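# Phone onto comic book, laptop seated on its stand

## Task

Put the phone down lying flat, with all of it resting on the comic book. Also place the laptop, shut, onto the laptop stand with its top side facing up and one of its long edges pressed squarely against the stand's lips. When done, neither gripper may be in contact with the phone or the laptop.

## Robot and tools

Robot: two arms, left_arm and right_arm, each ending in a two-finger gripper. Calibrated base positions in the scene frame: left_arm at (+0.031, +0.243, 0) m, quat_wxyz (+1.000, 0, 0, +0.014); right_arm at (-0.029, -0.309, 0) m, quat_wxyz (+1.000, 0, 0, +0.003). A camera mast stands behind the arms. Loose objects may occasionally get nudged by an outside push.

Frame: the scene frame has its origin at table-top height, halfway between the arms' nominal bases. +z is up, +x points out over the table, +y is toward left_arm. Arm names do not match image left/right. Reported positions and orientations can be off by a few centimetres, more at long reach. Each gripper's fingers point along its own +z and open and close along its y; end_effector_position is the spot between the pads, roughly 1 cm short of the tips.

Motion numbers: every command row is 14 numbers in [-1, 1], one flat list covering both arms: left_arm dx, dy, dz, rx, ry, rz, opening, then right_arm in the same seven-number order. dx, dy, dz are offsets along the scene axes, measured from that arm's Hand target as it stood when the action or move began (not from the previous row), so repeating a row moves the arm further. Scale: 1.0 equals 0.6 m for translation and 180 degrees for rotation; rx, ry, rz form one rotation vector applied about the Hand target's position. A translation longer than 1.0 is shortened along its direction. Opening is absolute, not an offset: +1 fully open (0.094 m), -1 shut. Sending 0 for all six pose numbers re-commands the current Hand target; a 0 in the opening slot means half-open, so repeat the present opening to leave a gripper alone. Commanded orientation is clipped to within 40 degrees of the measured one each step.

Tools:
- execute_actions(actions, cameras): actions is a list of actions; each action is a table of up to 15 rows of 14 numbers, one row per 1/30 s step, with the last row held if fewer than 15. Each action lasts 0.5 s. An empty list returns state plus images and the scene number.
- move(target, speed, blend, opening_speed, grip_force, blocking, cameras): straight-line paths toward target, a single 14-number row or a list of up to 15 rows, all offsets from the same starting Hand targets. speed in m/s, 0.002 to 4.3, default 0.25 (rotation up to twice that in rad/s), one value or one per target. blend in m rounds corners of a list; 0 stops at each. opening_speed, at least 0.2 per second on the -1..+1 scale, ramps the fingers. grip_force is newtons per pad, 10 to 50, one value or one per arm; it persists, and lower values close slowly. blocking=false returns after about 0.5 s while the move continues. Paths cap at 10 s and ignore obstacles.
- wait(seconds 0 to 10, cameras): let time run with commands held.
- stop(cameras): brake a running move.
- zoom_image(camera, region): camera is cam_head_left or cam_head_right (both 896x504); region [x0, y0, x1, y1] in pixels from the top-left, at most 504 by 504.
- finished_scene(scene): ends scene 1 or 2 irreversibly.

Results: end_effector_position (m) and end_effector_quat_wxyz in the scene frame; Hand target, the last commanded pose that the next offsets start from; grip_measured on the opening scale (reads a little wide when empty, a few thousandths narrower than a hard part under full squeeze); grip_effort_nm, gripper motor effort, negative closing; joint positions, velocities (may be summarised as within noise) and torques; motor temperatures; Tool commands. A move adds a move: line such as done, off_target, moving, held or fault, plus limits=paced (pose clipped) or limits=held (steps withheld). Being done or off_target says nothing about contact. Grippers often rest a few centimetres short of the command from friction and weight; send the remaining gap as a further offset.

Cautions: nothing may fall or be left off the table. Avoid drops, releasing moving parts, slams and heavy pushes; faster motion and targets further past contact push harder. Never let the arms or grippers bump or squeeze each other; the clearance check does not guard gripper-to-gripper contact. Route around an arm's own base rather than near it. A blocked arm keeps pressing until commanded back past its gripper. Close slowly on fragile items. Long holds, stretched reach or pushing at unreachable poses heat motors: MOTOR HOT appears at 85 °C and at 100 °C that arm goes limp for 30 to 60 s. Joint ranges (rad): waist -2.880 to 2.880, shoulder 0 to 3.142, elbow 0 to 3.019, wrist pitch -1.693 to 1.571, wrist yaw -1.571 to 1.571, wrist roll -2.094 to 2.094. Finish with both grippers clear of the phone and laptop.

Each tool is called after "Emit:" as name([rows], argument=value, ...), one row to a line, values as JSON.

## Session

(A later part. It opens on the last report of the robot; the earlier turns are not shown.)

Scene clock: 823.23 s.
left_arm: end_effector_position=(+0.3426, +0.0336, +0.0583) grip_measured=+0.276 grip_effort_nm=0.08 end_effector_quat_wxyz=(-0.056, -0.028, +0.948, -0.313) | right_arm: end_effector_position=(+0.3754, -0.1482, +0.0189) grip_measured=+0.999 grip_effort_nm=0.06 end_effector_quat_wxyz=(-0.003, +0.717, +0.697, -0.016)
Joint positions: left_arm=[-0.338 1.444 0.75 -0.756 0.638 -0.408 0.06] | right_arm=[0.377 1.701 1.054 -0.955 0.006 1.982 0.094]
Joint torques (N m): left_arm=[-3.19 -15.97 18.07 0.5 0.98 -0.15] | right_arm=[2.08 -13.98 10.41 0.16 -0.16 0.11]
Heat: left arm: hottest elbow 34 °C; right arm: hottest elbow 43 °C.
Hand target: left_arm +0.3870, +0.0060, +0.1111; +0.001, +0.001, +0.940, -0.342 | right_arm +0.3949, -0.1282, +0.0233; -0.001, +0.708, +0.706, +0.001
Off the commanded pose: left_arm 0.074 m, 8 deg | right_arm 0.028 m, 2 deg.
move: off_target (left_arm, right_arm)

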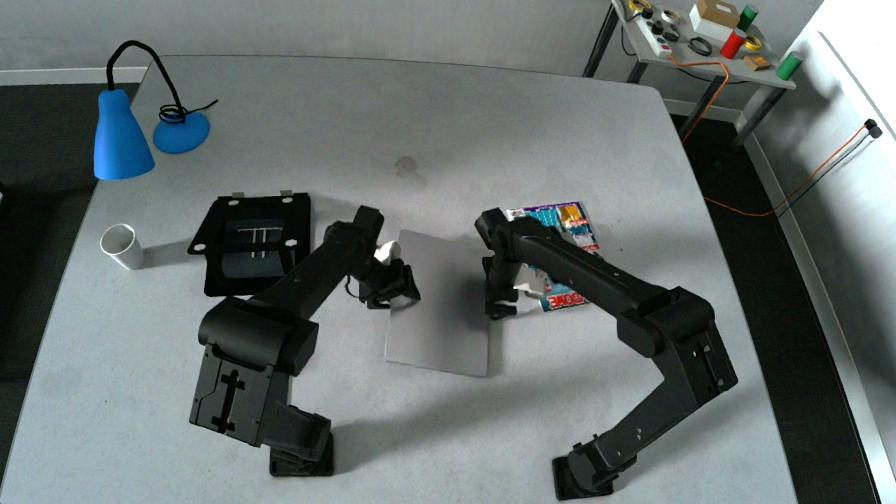

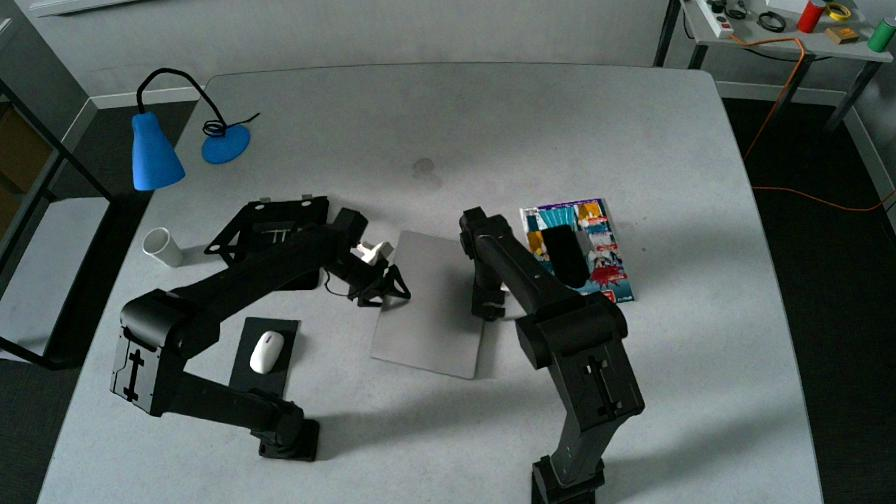

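Emit:
move(target=[0.03, -0.02, 0.085, 0, 0, 0, 0.277, 0, 0.0, 0, 0, 0, 0, 1], speed=0.08, cameras=["all"])

Scene clock: 832.90 s.
left_arm: end_effector_position=(+0.3607, +0.0231, +0.1019) grip_measured=+0.276 grip_effort_nm=0.08 end_effector_quat_wxyz=(-0.063, -0.032, +0.948, -0.310) | right_arm: end_effector_position=(+0.3769, -0.1495, +0.0191) grip_measured=+0.999 grip_effort_nm=0.06 end_effector_quat_wxyz=(+0.002, +0.720, +0.693, -0.017)
Joint positions: left_arm=[-0.351 1.422 0.869 -0.902 0.635 -0.428 0.06] | right_arm=[0.377 1.702 1.056 -0.955 0.016 1.992 0.094]
Joint torques (N m): left_arm=[-3.43 -14.92 19.97 1.03 0.97 -0.08] | right_arm=[2.08 -14.15 10.26 0.17 -0.49 0.02]
Heat: left arm: hottest elbow 36 °C; right arm: hottest elbow 44 °C.
Hand target: left_arm +0.4050, -0.0061, +0.1621; +0.001, +0.001, +0.940, -0.342 | right_arm +0.3947, -0.1283, +0.0232; -0.001, +0.708, +0.706, +0.000
Off the commanded pose: left_arm 0.080 m, 9 deg | right_arm 0.028 m, 3 deg.
move: off_target (left_arm, right_arm)

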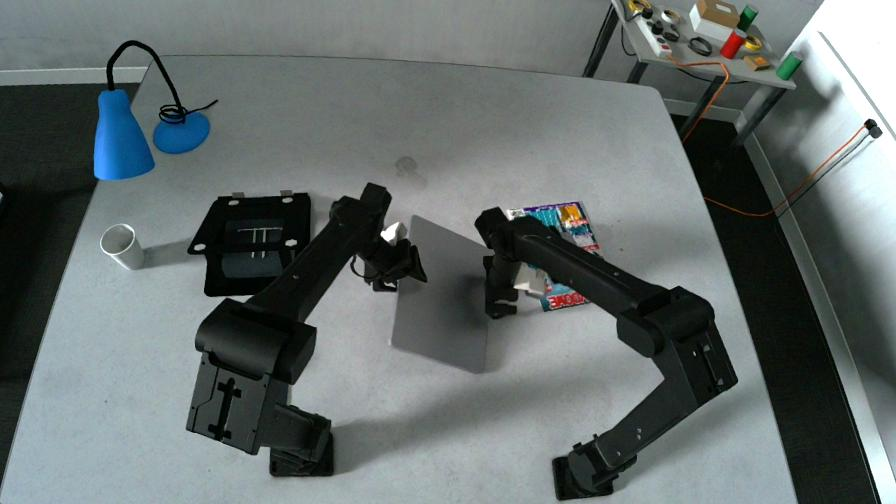

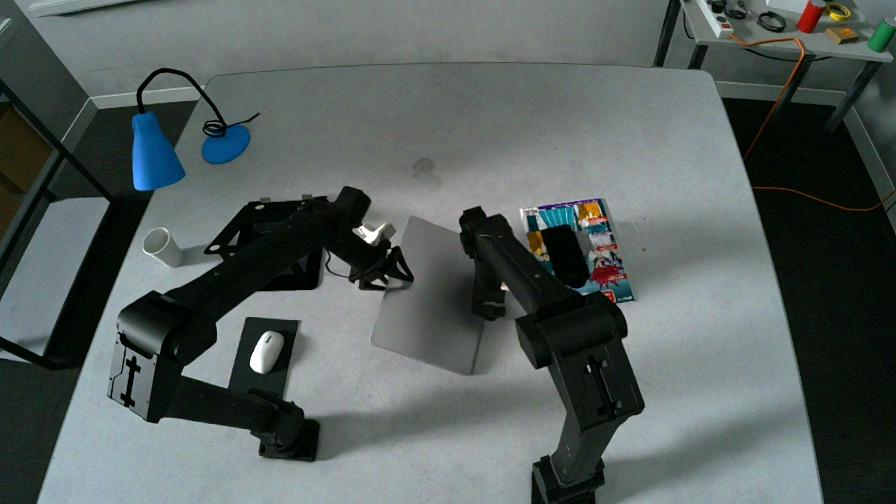

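Emit:
move(target=[0.0167, -0.0417, 0.075, 0, 0, 0, 0.277, 0, 0.0, -0.03, 0, 0, 0, 1], speed=0.08, cameras=["all"])

Scene clock: 866.80 s.
left_arm: end_effector_position=(+0.3784, -0.0011, +0.1499) grip_measured=+0.276 grip_effort_nm=0.08 end_effector_quat_wxyz=(-0.056, -0.031, +0.949, -0.310) | right_arm: end_effector_position=(+0.3839, -0.1489, +0.0148) grip_measured=+0.999 grip_effort_nm=0.06 end_effector_quat_wxyz=(+0.011, +0.725, +0.688, -0.009)
Joint positions: left_arm=[-0.398 1.407 0.995 -0.995 0.622 -0.487 0.06] | right_arm=[0.377 1.712 1.056 -0.924 0.028 2.006 0.094]
Joint torques (N m): left_arm=[-3.31 -13.92 20.57 1.05 0.88 -0.04] | right_arm=[2.2 -12.63 8.99 0.72 -0.88 -0.1]
Motor temperatures (°C): left_arm=[23 27 46 24 28 23 26] | right_arm=[26 36 42 25 24 23 25]
Heat: left arm: hottest elbow 46 °C; right arm: hottest elbow 42 °C.
Hand target: left_arm +0.4148, -0.0311, +0.2069; +0.001, +0.001, +0.940, -0.342 | right_arm +0.3947, -0.1283, +0.0051; -0.001, +0.708, +0.706, +0.000
Off the commanded pose: left_arm 0.074 m, 8 deg | right_arm 0.025 m, 3 deg.
move: off_target (left_arm, right_arm)

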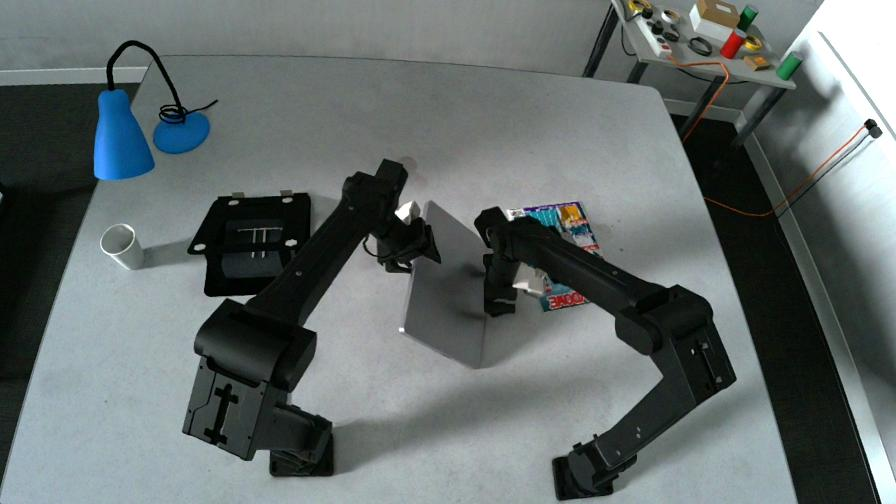

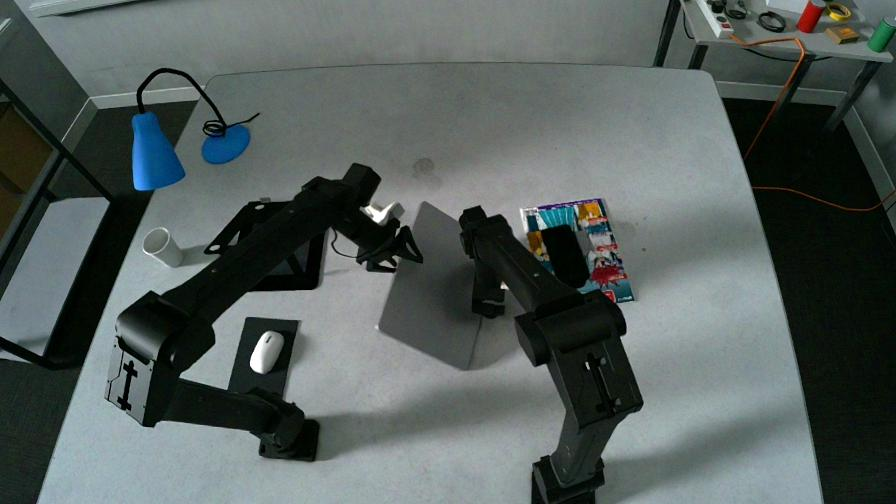

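Emit:
move(target=[0.0, -0.06, 0.065, 0, 0, 0, 0.277, 0, 0.0, -0.01, 0, 0, 0, 1], speed=0.08, cameras=["all"])

Scene clock: 870.97 s.
left_arm: end_effector_position=(+0.3874, -0.0404, +0.1954) grip_measured=+0.276 grip_effort_nm=0.08 end_effector_quat_wxyz=(-0.043, -0.024, +0.949, -0.313) | right_arm: end_effector_position=(+0.3840, -0.1506, +0.0126) grip_measured=+0.999 grip_effort_nm=0.06 end_effector_quat_wxyz=(+0.012, +0.728, +0.685, -0.012)
Joint positions: left_arm=[-0.481 1.403 1.114 -1.036 0.6 -0.579 0.06] | right_arm=[0.375 1.718 1.056 -0.923 0.03 2.012 0.094]
Joint torques (N m): left_arm=[-2.84 -12.69 20.64 1.11 0.66 0] | right_arm=[2.32 -12.45 8.54 1.18 -0.96 -0.16]
Heat: left arm: hottest elbow 45 °C; right arm: hottest elbow 42 °C.
Hand target: left_arm +0.4150, -0.0670, +0.2459; +0.001, +0.001, +0.940, -0.342 | right_arm +0.3946, -0.1283, -0.0009; -0.001, +0.708, +0.706, +0.000
Off the commanded pose: left_arm 0.063 m, 7 deg | right_arm 0.028 m, 4 deg.
move: off_target (left_arm, right_arm)

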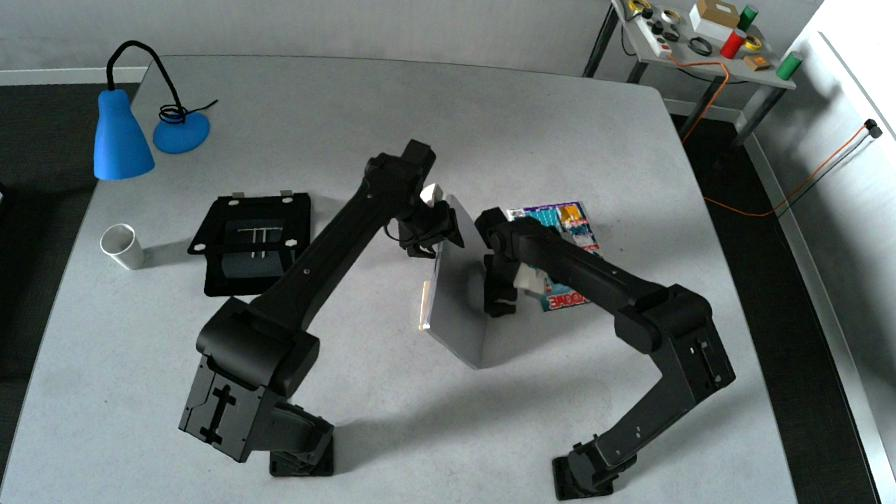

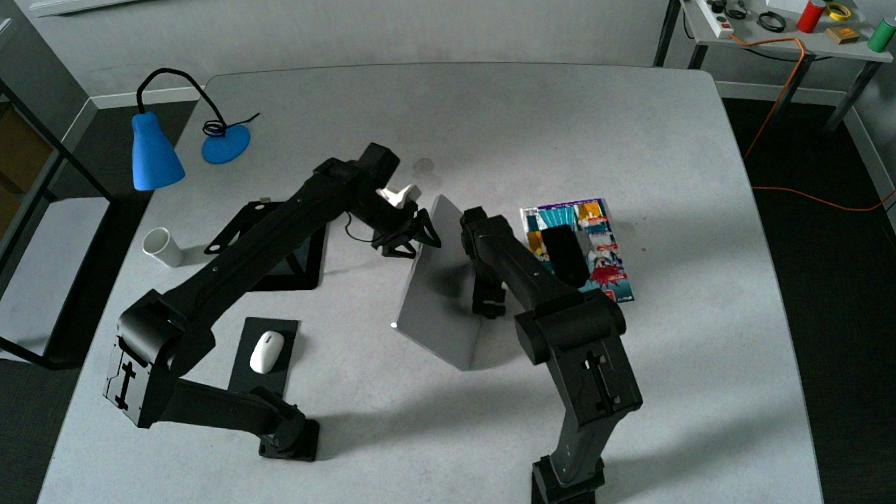

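Emit:
move(target=[0.0, -0.0467, -0.09, 0, 0, 0, 0.277, 0, 0.0, 0, 0, 0, 0, 1], speed=0.08, cameras=["all"])

Scene clock: 877.93 s.
left_arm: end_effector_position=(+0.3873, -0.0382, +0.1927) grip_measured=+0.276 grip_effort_nm=0.08 end_effector_quat_wxyz=(-0.042, -0.026, +0.951, -0.306) | right_arm: end_effector_position=(+0.3840, -0.1506, +0.0126) grip_measured=+0.999 grip_effort_nm=0.06 end_effector_quat_wxyz=(+0.012, +0.728, +0.685, -0.012)
Joint positions: left_arm=[-0.481 1.404 1.112 -1.039 0.586 -0.58 0.06] | right_arm=[0.375 1.718 1.056 -0.923 0.03 2.012 0.094]
Joint torques (N m): left_arm=[-1.73 -13.04 10.58 0.9 0.78 0.05] | right_arm=[2.26 -12.45 8.54 1.2 -0.96 -0.17]
Heat: left arm: hottest elbow 45 °C; right arm: hottest elbow 41 °C.
Hand target: left_arm +0.3873, -0.0405, +0.1955; -0.043, -0.024, +0.949, -0.313 (not the last commanded pose) | right_arm +0.3946, -0.1283, -0.0009; -0.001, +0.708, +0.706, +0.000
Off the commanded pose: left_arm 0.063 m, 7 deg | right_arm 0.028 m, 4 deg.
move: held (left_arm; a check stopped the path), off_target (right_arm); limits=held
pose unreachable (left arm): on one or more control steps of this call, first in action 0 (counted from 0), this arm could not follow its commanded pose, so it was not sent that pose on those steps. It may still have moved: this result reports where it is.
cause: moving toward the commanded pose would bring a part of the arm too close to another arm (this arm's fingers and the right arm's forearm (the part past joint 3), along the way the arms are being sent, or toward where that arm still pushes).

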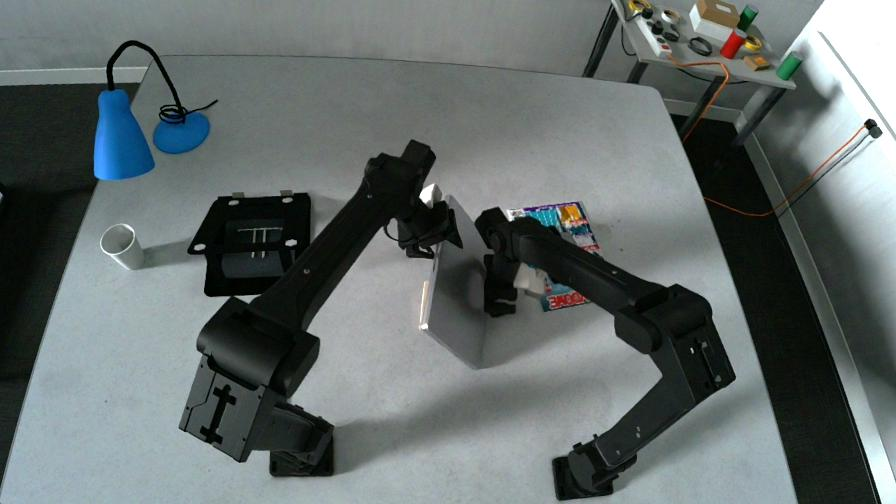

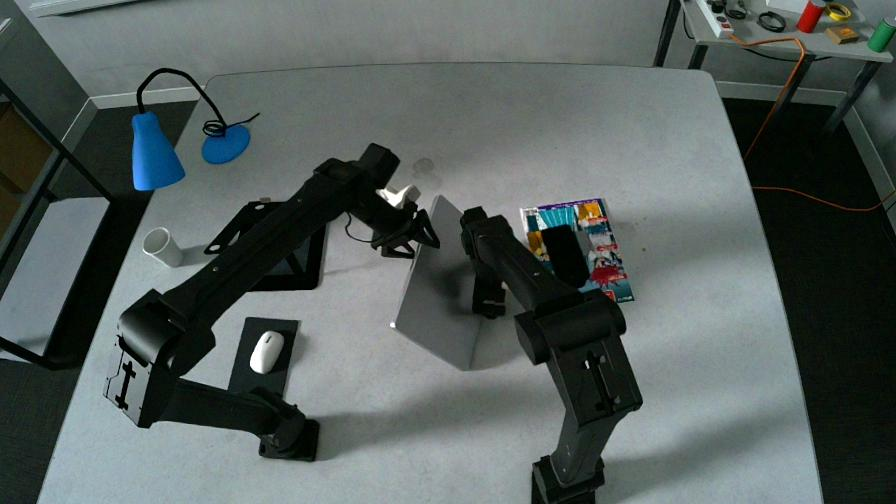

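Emit:
move(target=[0.0, 0.0, 0.0, 0, 0, 0, 0.277, -0.166, 0.0, 0, 0, 0, 0, 1], speed=0.08, cameras=["all"])

Scene clock: 896.57 s.
left_arm: end_effector_position=(+0.3875, -0.0380, +0.1927) grip_measured=+0.276 grip_effort_nm=0.08 end_effector_quat_wxyz=(-0.042, -0.026, +0.951, -0.306) | right_arm: end_effector_position=(+0.3131, -0.1392, +0.0113) grip_measured=+0.999 grip_effort_nm=0.06 end_effector_quat_wxyz=(+0.012, +0.721, +0.693, +0.008)
Joint positions: left_arm=[-0.481 1.404 1.112 -1.039 0.586 -0.58 0.06] | right_arm=[0.466 1.566 0.851 -0.833 0.019 2.082 0.094]
Joint torques (N m): left_arm=[-1.32 -13.92 10.69 0.84 0.8 0.04] | right_arm=[3.02 -12.63 4.21 0.59 -0.58 0.14]
Heat: left arm: hottest elbow 42 °C; right arm: hottest elbow 41 °C.
Hand target: left_arm +0.3874, -0.0404, +0.1955; -0.043, -0.024, +0.949, -0.313 | right_arm +0.2952, -0.1283, -0.0008; +0.000, +0.708, +0.707, +0.001
Off the commanded pose: left_arm 0.004 m, 1 deg | right_arm 0.024 m, 3 deg.
move: off_target (right_arm)

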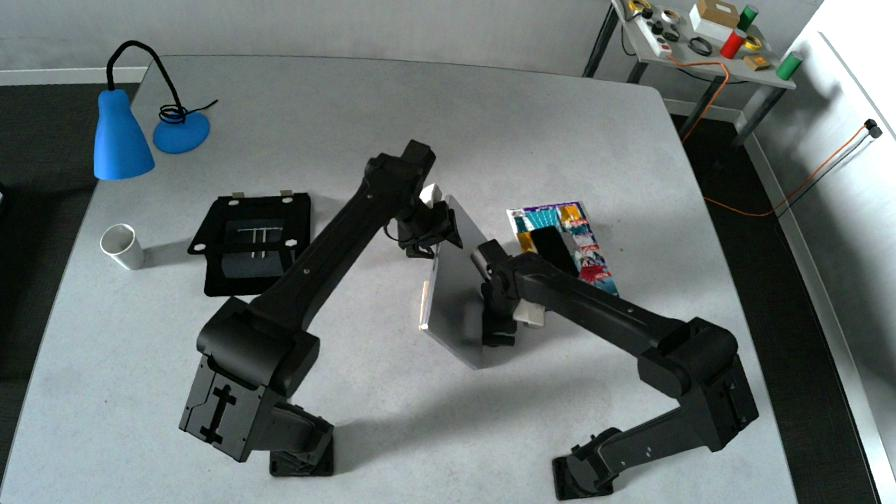

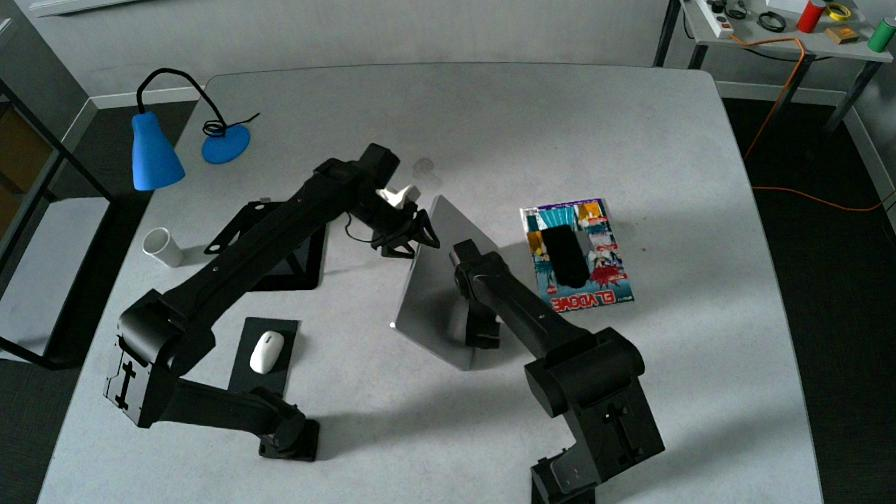

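Emit:
move(target=[0.0, -0.058, -0.083, 0, 0, 0, 0.277, 0, 0.0, 0, 0, 0, 0, 1], speed=0.08, cameras=["all"])

Scene clock: 900.07 s.
left_arm: end_effector_position=(+0.3883, -0.0353, +0.1898) grip_measured=+0.276 grip_effort_nm=0.08 end_effector_quat_wxyz=(-0.039, -0.028, +0.953, -0.299) | right_arm: end_effector_position=(+0.3131, -0.1391, +0.0113) grip_measured=+0.999 grip_effort_nm=0.06 end_effector_quat_wxyz=(+0.012, +0.721, +0.693, +0.008)
Joint positions: left_arm=[-0.48 1.404 1.109 -1.039 0.57 -0.58 0.06] | right_arm=[0.467 1.566 0.851 -0.833 0.019 2.082 0.094]
Joint torques (N m): left_arm=[-2.32 -13.86 10.63 0.61 0.77 0.03] | right_arm=[3.14 -12.57 4.23 0.61 -0.57 0.14]
Heat: left arm: hottest elbow 42 °C; right arm: hottest elbow 40 °C.
Hand target: left_arm +0.3874, -0.0375, +0.1915; -0.042, -0.027, +0.951, -0.305 (not the last commanded pose) | right_arm +0.2952, -0.1282, -0.0008; +0.000, +0.708, +0.707, +0.000
Off the commanded pose: left_arm 0.059 m, 2 deg | right_arm 0.024 m, 3 deg.
move: held (left_arm; a check stopped the path), off_target (right_arm); limits=held
pose unreachable (left arm): on one or more control steps of this call, first in action 0 (counted from 0), this arm could not follow its commanded pose, so it was not sent that pose on those steps. It may still have moved: this result reports where it is.
cause: moving toward the commanded pose would bring a part of the arm too close to another arm (this arm's fingers and the right arm's wrist (the part past joint 4), 10 mm apart when this arm was first held).

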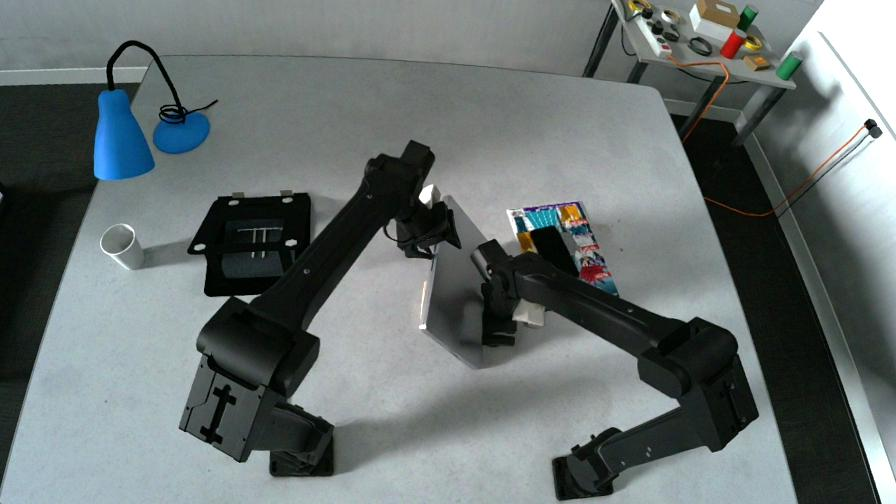

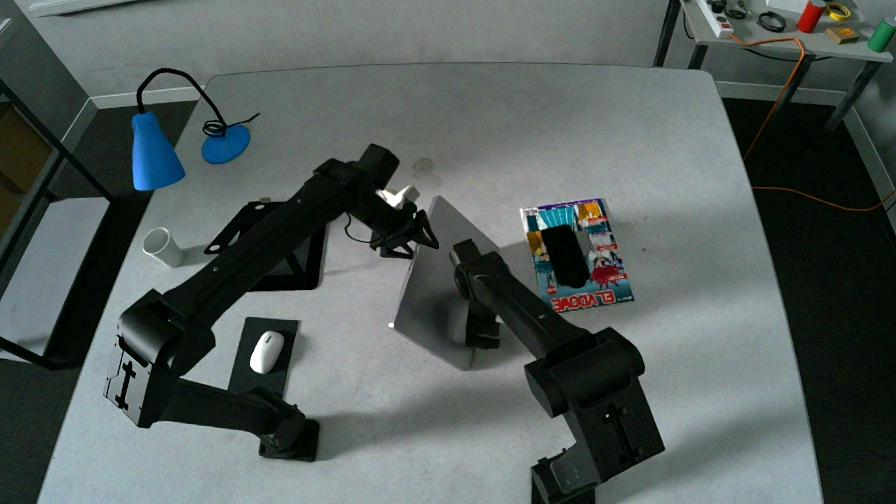

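Emit:
move(target=[0.0, 0.0, 0.0, 0, 0, 0, 0.277, 0, 0.0167, 0.008, 0.1667, 0, 0, 1], speed=0.1, cameras=["all"])

Scene clock: 921.73 s.
left_arm: end_effector_position=(+0.3896, -0.0336, +0.1895) grip_measured=+0.276 grip_effort_nm=0.07 end_effector_quat_wxyz=(-0.038, -0.030, +0.953, -0.298) | right_arm: end_effector_position=(+0.3064, -0.1337, +0.0146) grip_measured=+0.999 grip_effort_nm=0.05 end_effector_quat_wxyz=(-0.165, +0.712, +0.658, +0.181)
Joint positions: left_arm=[-0.476 1.404 1.109 -1.039 0.568 -0.58 0.06] | right_arm=[0.273 1.493 0.697 -0.585 -0.46 1.971 0.094]
Joint torques (N m): left_arm=[-1.08 -12.34 10.44 0.68 0.9 0.05] | right_arm=[2.61 -9.52 5.03 1.28 -1.47 -0.23]
Motor temperatures (°C): left_arm=[22 27 39 24 28 23 26] | right_arm=[26 34 39 25 25 23 25]
Heat: left arm: hottest elbow 39 °C; right arm: hottest elbow 39 °C.
Hand target: left_arm +0.3873, -0.0377, +0.1915; -0.042, -0.027, +0.951, -0.305 | right_arm +0.2950, -0.1182, +0.0039; -0.184, +0.683, +0.682, +0.183
Off the commanded pose: left_arm 0.005 m, 1 deg | right_arm 0.022 m, 5 deg.
move: off_target (right_arm)

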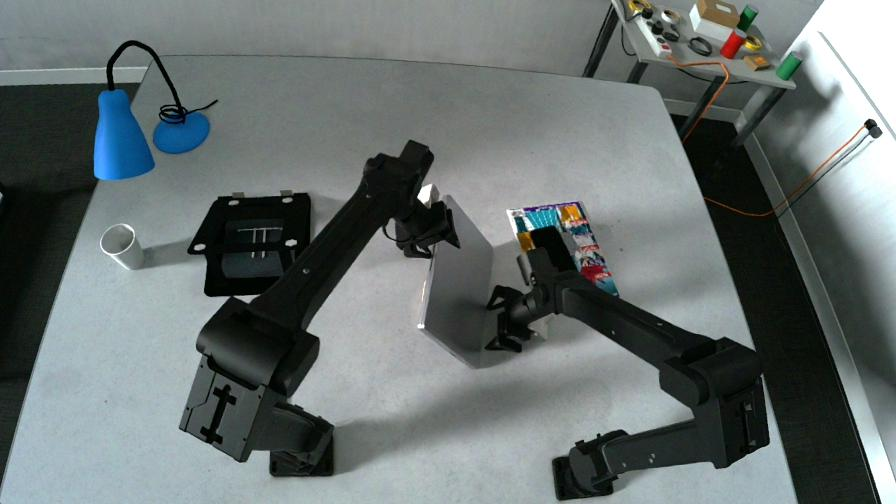

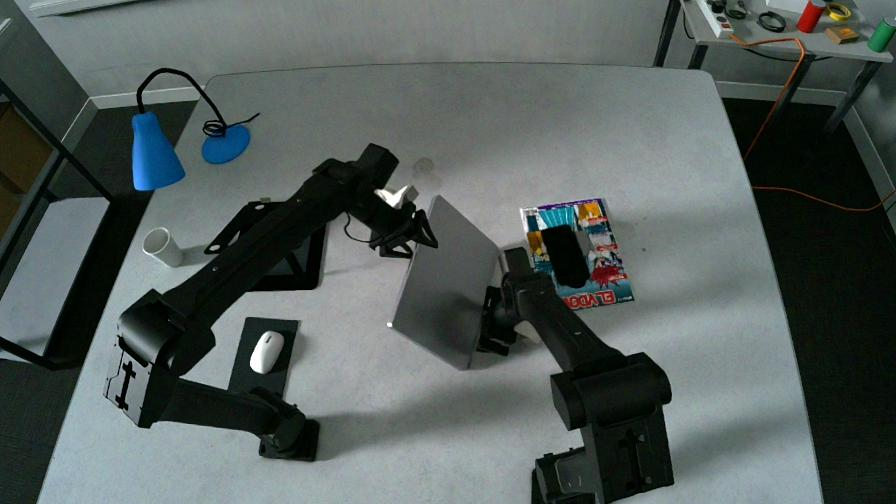

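Emit:
zoom_image(camera="cam_head_left", region=[380, 180, 530, 380])

Emit:
zoom_image(camera="cam_head_right", region=[360, 180, 530, 380])

Scaled by 2.520.

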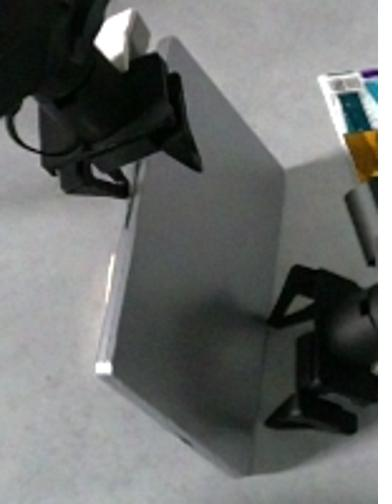

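Scaled by 2.520.

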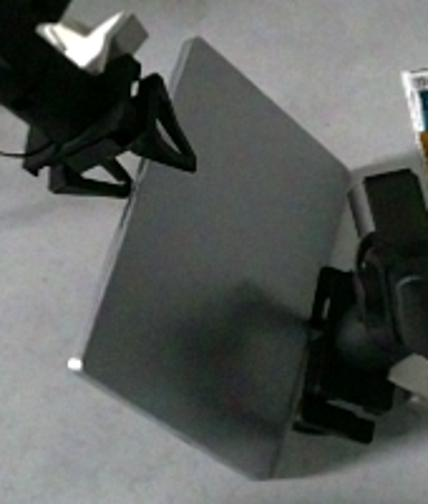

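Emit:
move(target=[0.0, -0.058, -0.083, 0, 0, 0, 0.277, 0, 0.0, 0, 0, 0, 0, 1], speed=0.08, cameras=["all"])

Scene clock: 929.60 s.
left_arm: end_effector_position=(+0.3966, -0.0496, +0.1453) grip_measured=+0.276 grip_effort_nm=0.08 end_effector_quat_wxyz=(-0.035, -0.041, +0.954, -0.296) | right_arm: end_effector_position=(+0.3067, -0.1333, +0.0149) grip_measured=+0.999 grip_effort_nm=0.06 end_effector_quat_wxyz=(-0.166, +0.711, +0.659, +0.182)
Joint positions: left_arm=[-0.506 1.471 1.055 -0.89 0.551 -0.639 0.06] | right_arm=[0.273 1.493 0.697 -0.584 -0.463 1.969 0.094]
Joint torques (N m): left_arm=[-4.84 -12.69 9.96 1.87 0.8 -0.18] | right_arm=[2.78 -9.58 5 1.24 -1.39 -0.23]
Heat: left arm: hottest elbow 38 °C; right arm: hottest elbow 38 °C.
Hand target: left_arm +0.3874, -0.0723, +0.1417; -0.042, -0.027, +0.951, -0.305 | right_arm +0.2951, -0.1183, +0.0039; -0.184, +0.684, +0.682, +0.183
Off the commanded pose: left_arm 0.025 m, 2 deg | right_arm 0.022 m, 5 deg.
move: off_target (left_arm, right_arm)

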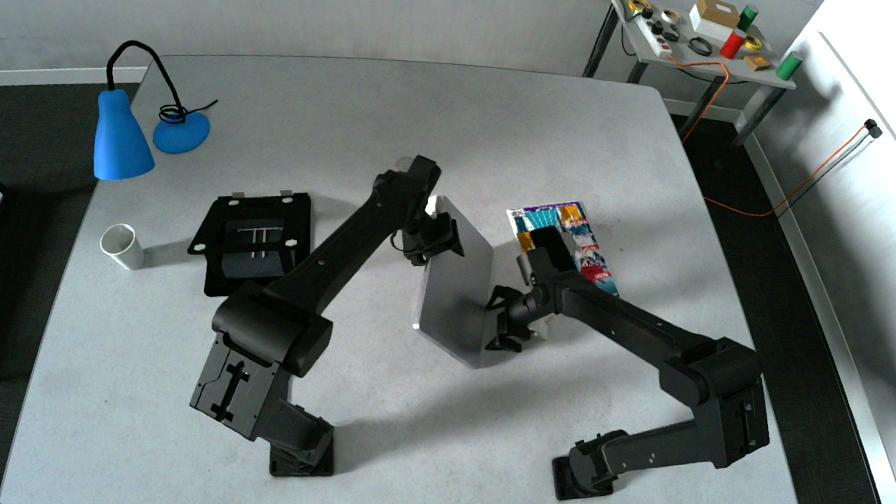

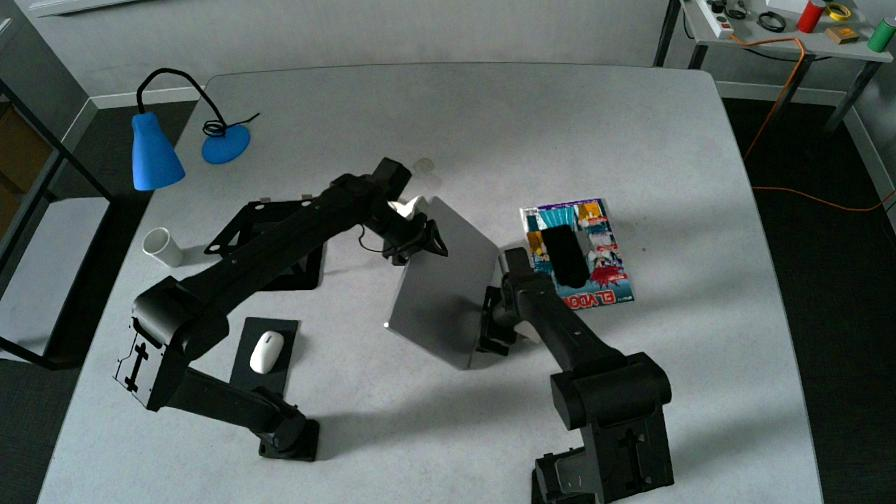

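Emit:
move(target=[0.0, 0.0, 0.0, 0.028, 0, 0, -0.8, 0, 0.0, 0, 0, 0, 0, 1], speed=0.08, opening_speed=0.4, cameras=["all"])

Scene clock: 938.03 s.
left_arm: end_effector_position=(+0.3857, -0.0585, +0.1433) grip_measured=-0.566 grip_effort_nm=-0.98 end_effector_quat_wxyz=(-0.022, +0.016, +0.962, -0.270) | right_arm: end_effector_position=(+0.3067, -0.1333, +0.0149) grip_measured=+0.999 grip_effort_nm=0.06 end_effector_quat_wxyz=(-0.165, +0.710, +0.659, +0.183)
Joint positions: left_arm=[-0.553 1.47 1.065 -0.918 0.495 -0.554 0.02] | right_arm=[0.273 1.493 0.697 -0.584 -0.463 1.968 0.094]
Joint torques (N m): left_arm=[-3.96 -11.4 12.86 0.46 -0.12 -1.05] | right_arm=[2.73 -9.52 5.03 1.22 -1.38 -0.22]
Heat: left arm: hottest elbow 39 °C; right arm: hottest elbow 38 °C.
Hand target: left_arm +0.3873, -0.0723, +0.1416; -0.041, -0.029, +0.964, -0.263 | right_arm +0.2951, -0.1183, +0.0039; -0.184, +0.684, +0.682, +0.183
Off the commanded pose: left_arm 0.014 m, 6 deg | right_arm 0.022 m, 5 deg.
move: off_target (left_arm, right_arm)

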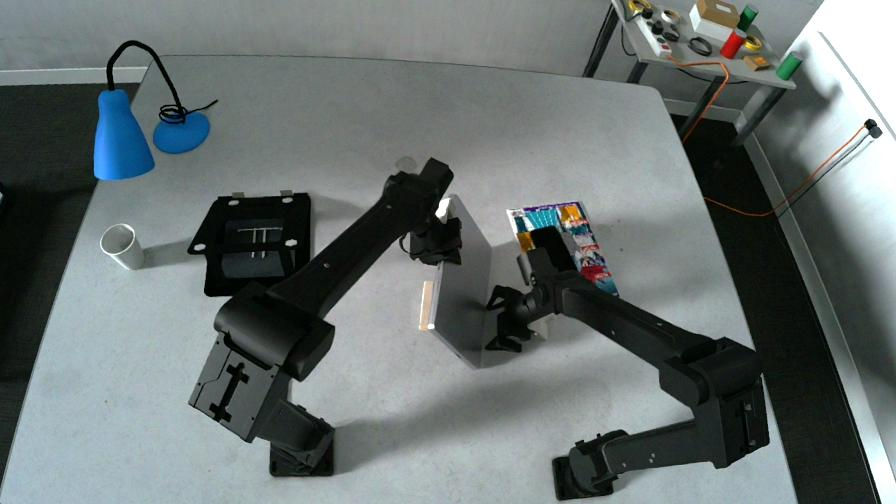

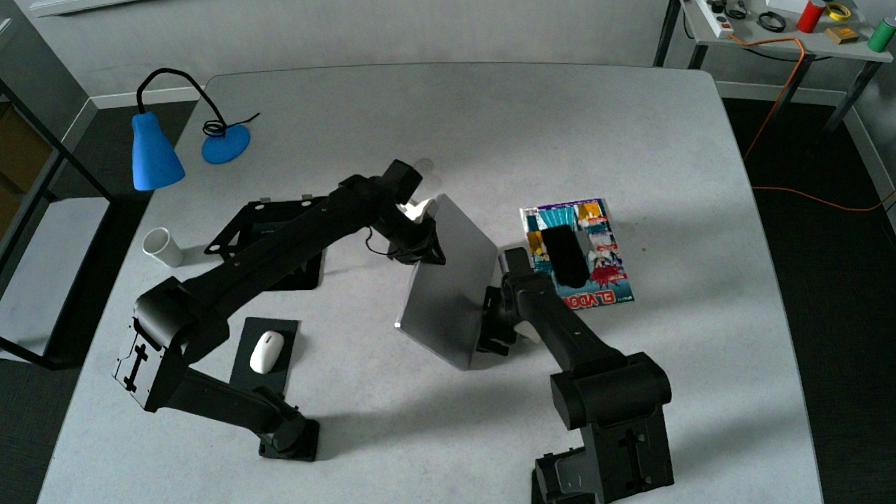

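Emit:
zoom_image(camera="cam_head_left", region=[170, 170, 340, 310])

Emit:
zoom_image(camera="cam_head_right", region=[190, 170, 360, 310])

Scaled by 2.965.

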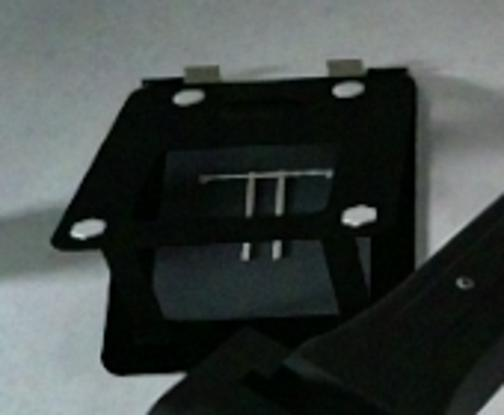

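Scaled by 2.965.

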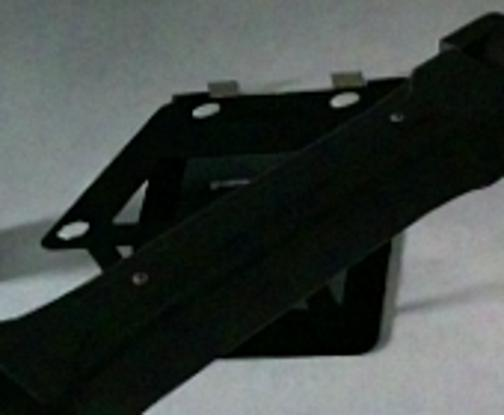

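Emit:
move([
  [0, 0, 0, 0, 0, 0, -0.8, 0, -0.083, 0.083, 0, 0, 0, 1],
  [0, 0, 0.117, 0, 0, 0, -0.8, -0.05, -0.217, 0.25, 0, 0, 0, 1],
  [0.021, 0.0455, 0.297, 0.168, -0.026, -0.0185, -0.8, -0.05, -0.217, 0.25, 0, 0, 0, 1],
], speed=0.12, blend=[0.02, 0.02, 0], cameras=["all"])

Scene clock: 1011.67 s.
left_arm: end_effector_position=(+0.3840, -0.0240, +0.2398) grip_measured=-0.633 grip_effort_nm=-1.00 end_effector_quat_wxyz=(-0.053, -0.004, +0.998, +0.038) | right_arm: end_effector_position=(+0.2446, -0.2435, +0.1310) grip_measured=+0.999 grip_effort_nm=0.06 end_effector_quat_wxyz=(-0.206, +0.686, +0.678, +0.162)
Joint positions: left_arm=[-0.673 1.582 1.522 -1.643 0.004 -0.652 0.017] | right_arm=[-0.08 1.185 0.775 -1.271 -0.52 1.479 0.094]
Joint torques (N m): left_arm=[-3.02 -20.72 23.36 -1.25 0.05 -0.07] | right_arm=[-0.26 -9.23 11.55 -0.43 -0.29 0.1]
Heat: left arm: hottest elbow 41 °C; right arm: hottest elbow 36 °C.
Hand target: left_arm +0.3999, -0.0451, +0.3200; +0.000, +0.000, +1.000, -0.002 | right_arm +0.2651, -0.2485, +0.1540; -0.184, +0.683, +0.682, +0.183
Off the commanded pose: left_arm 0.084 m, 8 deg | right_arm 0.031 m, 4 deg.
joint sent to its limit (left arm) — joint 4 (wrist pitch), lower limit. The joint targets are off in position, not in orientation.
move: off_target (left_arm, right_arm)

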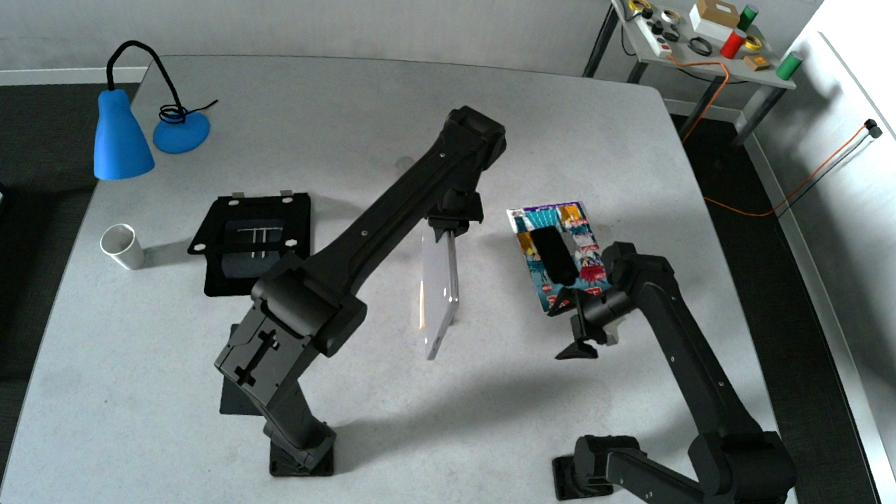

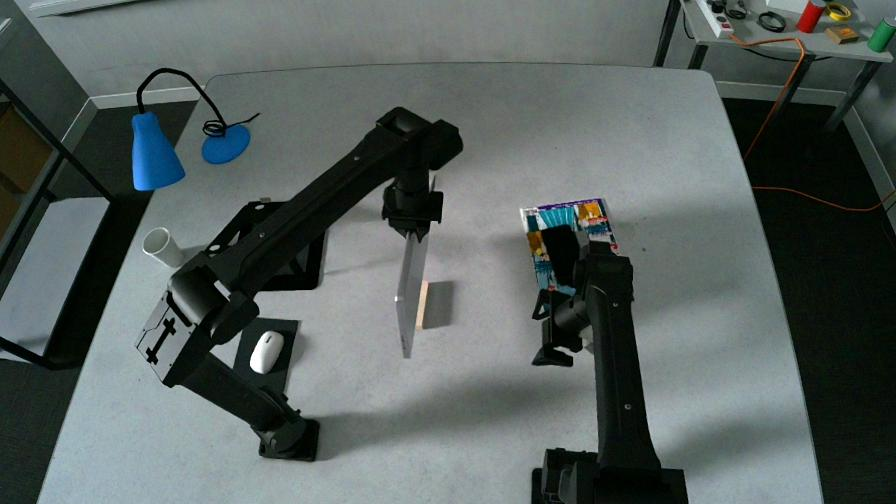

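Emit:
move(target=[-0.0667, 0.158, 0.042, -0.0457, -0.0457, 0.1706, -0.8, 0, 0, 0, 0, 0, 0, 1], speed=0.15, cameras=["all"])

Scene clock: 1048.63 s.
left_arm: end_effector_position=(+0.3599, +0.0443, +0.2950) grip_measured=-0.633 grip_effort_nm=-1.01 end_effector_quat_wxyz=(+0.023, -0.254, +0.967, -0.022) | right_arm: end_effector_position=(+0.2446, -0.2435, +0.1310) grip_measured=+0.999 grip_effort_nm=0.05 end_effector_quat_wxyz=(-0.206, +0.686, +0.678, +0.162)
Joint positions: left_arm=[-0.571 1.305 1.38 -1.583 -0.003 -1.057 0.017] | right_arm=[-0.08 1.185 0.775 -1.271 -0.52 1.479 0.094]
Joint torques (N m): left_arm=[-0.79 -19.08 14.5 0.9 0.05 0] | right_arm=[-0.38 -9.23 11.54 -0.44 -0.3 0.1]
Motor temperatures (°C): left_arm=[22 30 51 24 27 24 29] | right_arm=[26 33 39 25 27 23 24]
Heat: left arm: hottest elbow 51 °C; right arm: hottest elbow 39 °C.
Hand target: left_arm +0.3599, +0.0497, +0.3450; +0.071, -0.264, +0.959, -0.073 | right_arm +0.2651, -0.2485, +0.1540; -0.184, +0.683, +0.682, +0.183
Off the commanded pose: left_arm 0.051 m, 8 deg | right_arm 0.031 m, 4 deg.
move: off_target (left_arm, right_arm)

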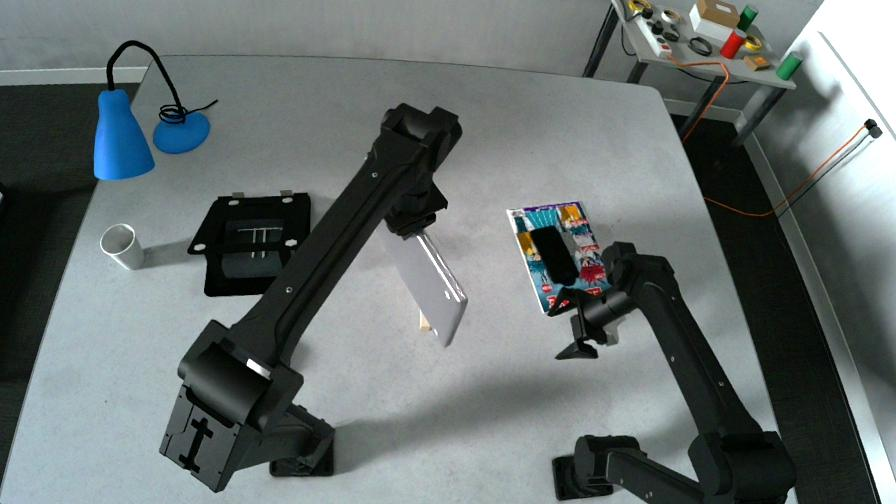

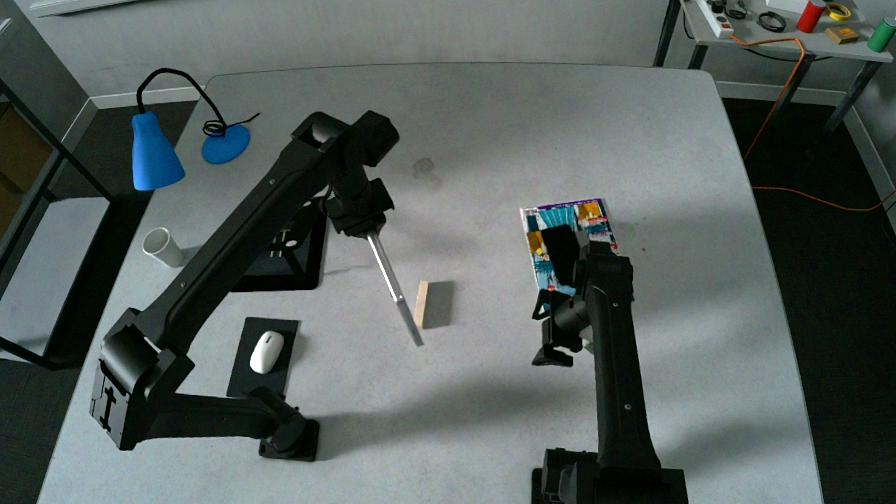

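Emit:
move([
  [-0.083, 0.167, 0.0, -0.05, -0.05, 0.19, -0.8, 0, 0, 0, 0, 0, 0, 1],
  [-0.125, 0.367, 0.025, -0.084, -0.084, 0.317, -0.8, 0, 0, 0, 0, 0, 0, 1],
], speed=0.15, blend=[0.04, 0], cameras=["all"])

Scene clock: 1073.83 s.
left_arm: end_effector_position=(+0.2765, +0.2672, +0.3176) grip_measured=-0.633 grip_effort_nm=-1.01 end_effector_quat_wxyz=(-0.124, +0.693, -0.698, +0.132) | right_arm: end_effector_position=(+0.2446, -0.2435, +0.1310) grip_measured=+0.999 grip_effort_nm=0.05 end_effector_quat_wxyz=(-0.206, +0.686, +0.678, +0.162)
Joint positions: left_arm=[0.117 0.759 1.049 -1.503 0.064 -1.428 0.017] | right_arm=[-0.08 1.185 0.775 -1.271 -0.52 1.479 0.094]
Joint torques (N m): left_arm=[-1.26 -6.83 15.79 2.84 0.46 0.04] | right_arm=[-0.38 -9.35 11.55 -0.42 -0.3 0.09]
Heat: left arm: hottest elbow 48 °C; right arm: hottest elbow 41 °C.
Hand target: left_arm +0.2848, +0.2699, +0.3600; -0.183, +0.683, -0.683, +0.183 | right_arm +0.2651, -0.2485, +0.1540; -0.184, +0.683, +0.682, +0.183
Off the commanded pose: left_arm 0.043 m, 9 deg | right_arm 0.031 m, 4 deg.
move: off_target (left_arm, right_arm)

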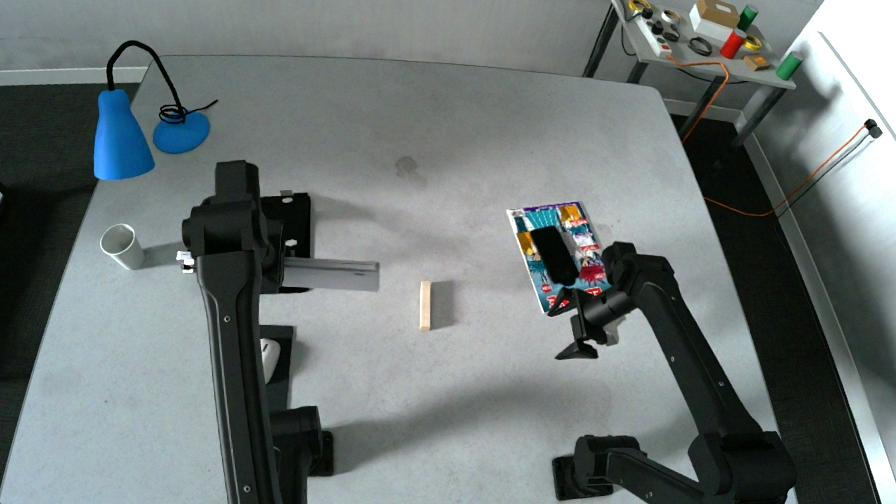

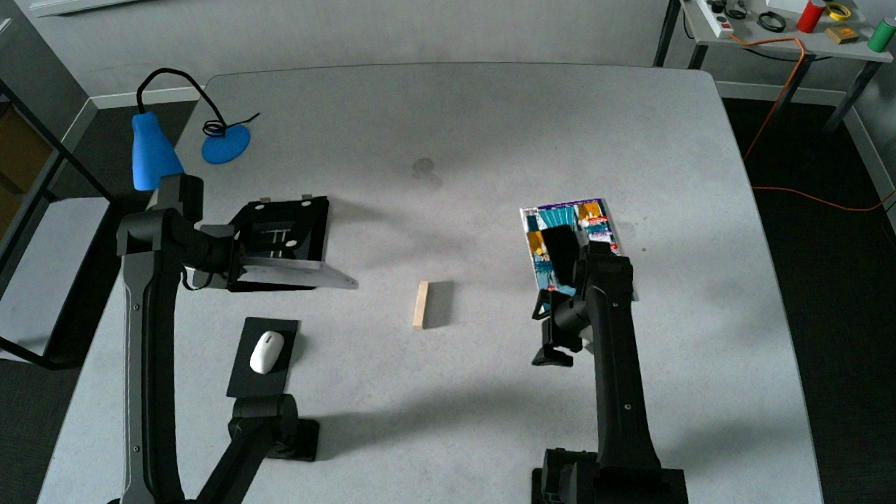

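Emit:
zoom_image(camera="cam_head_left", region=[170, 150, 400, 320])

Emit:
zoom_image(camera="cam_head_right", region=[110, 160, 370, 320])

Scaled by 2.191.

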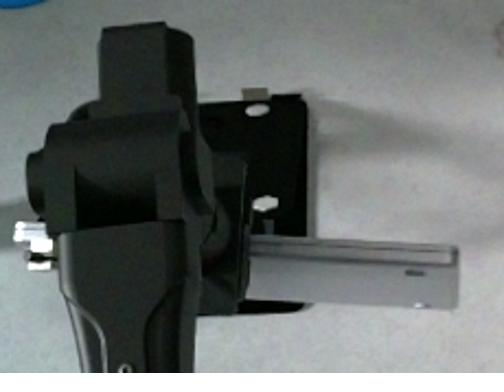

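Scaled by 1.938.

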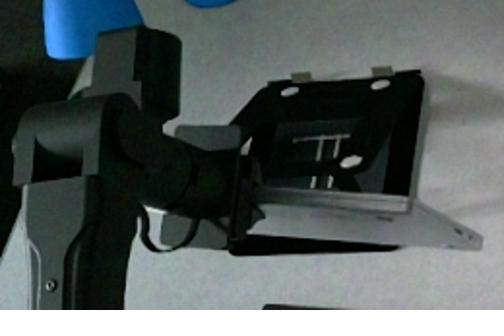

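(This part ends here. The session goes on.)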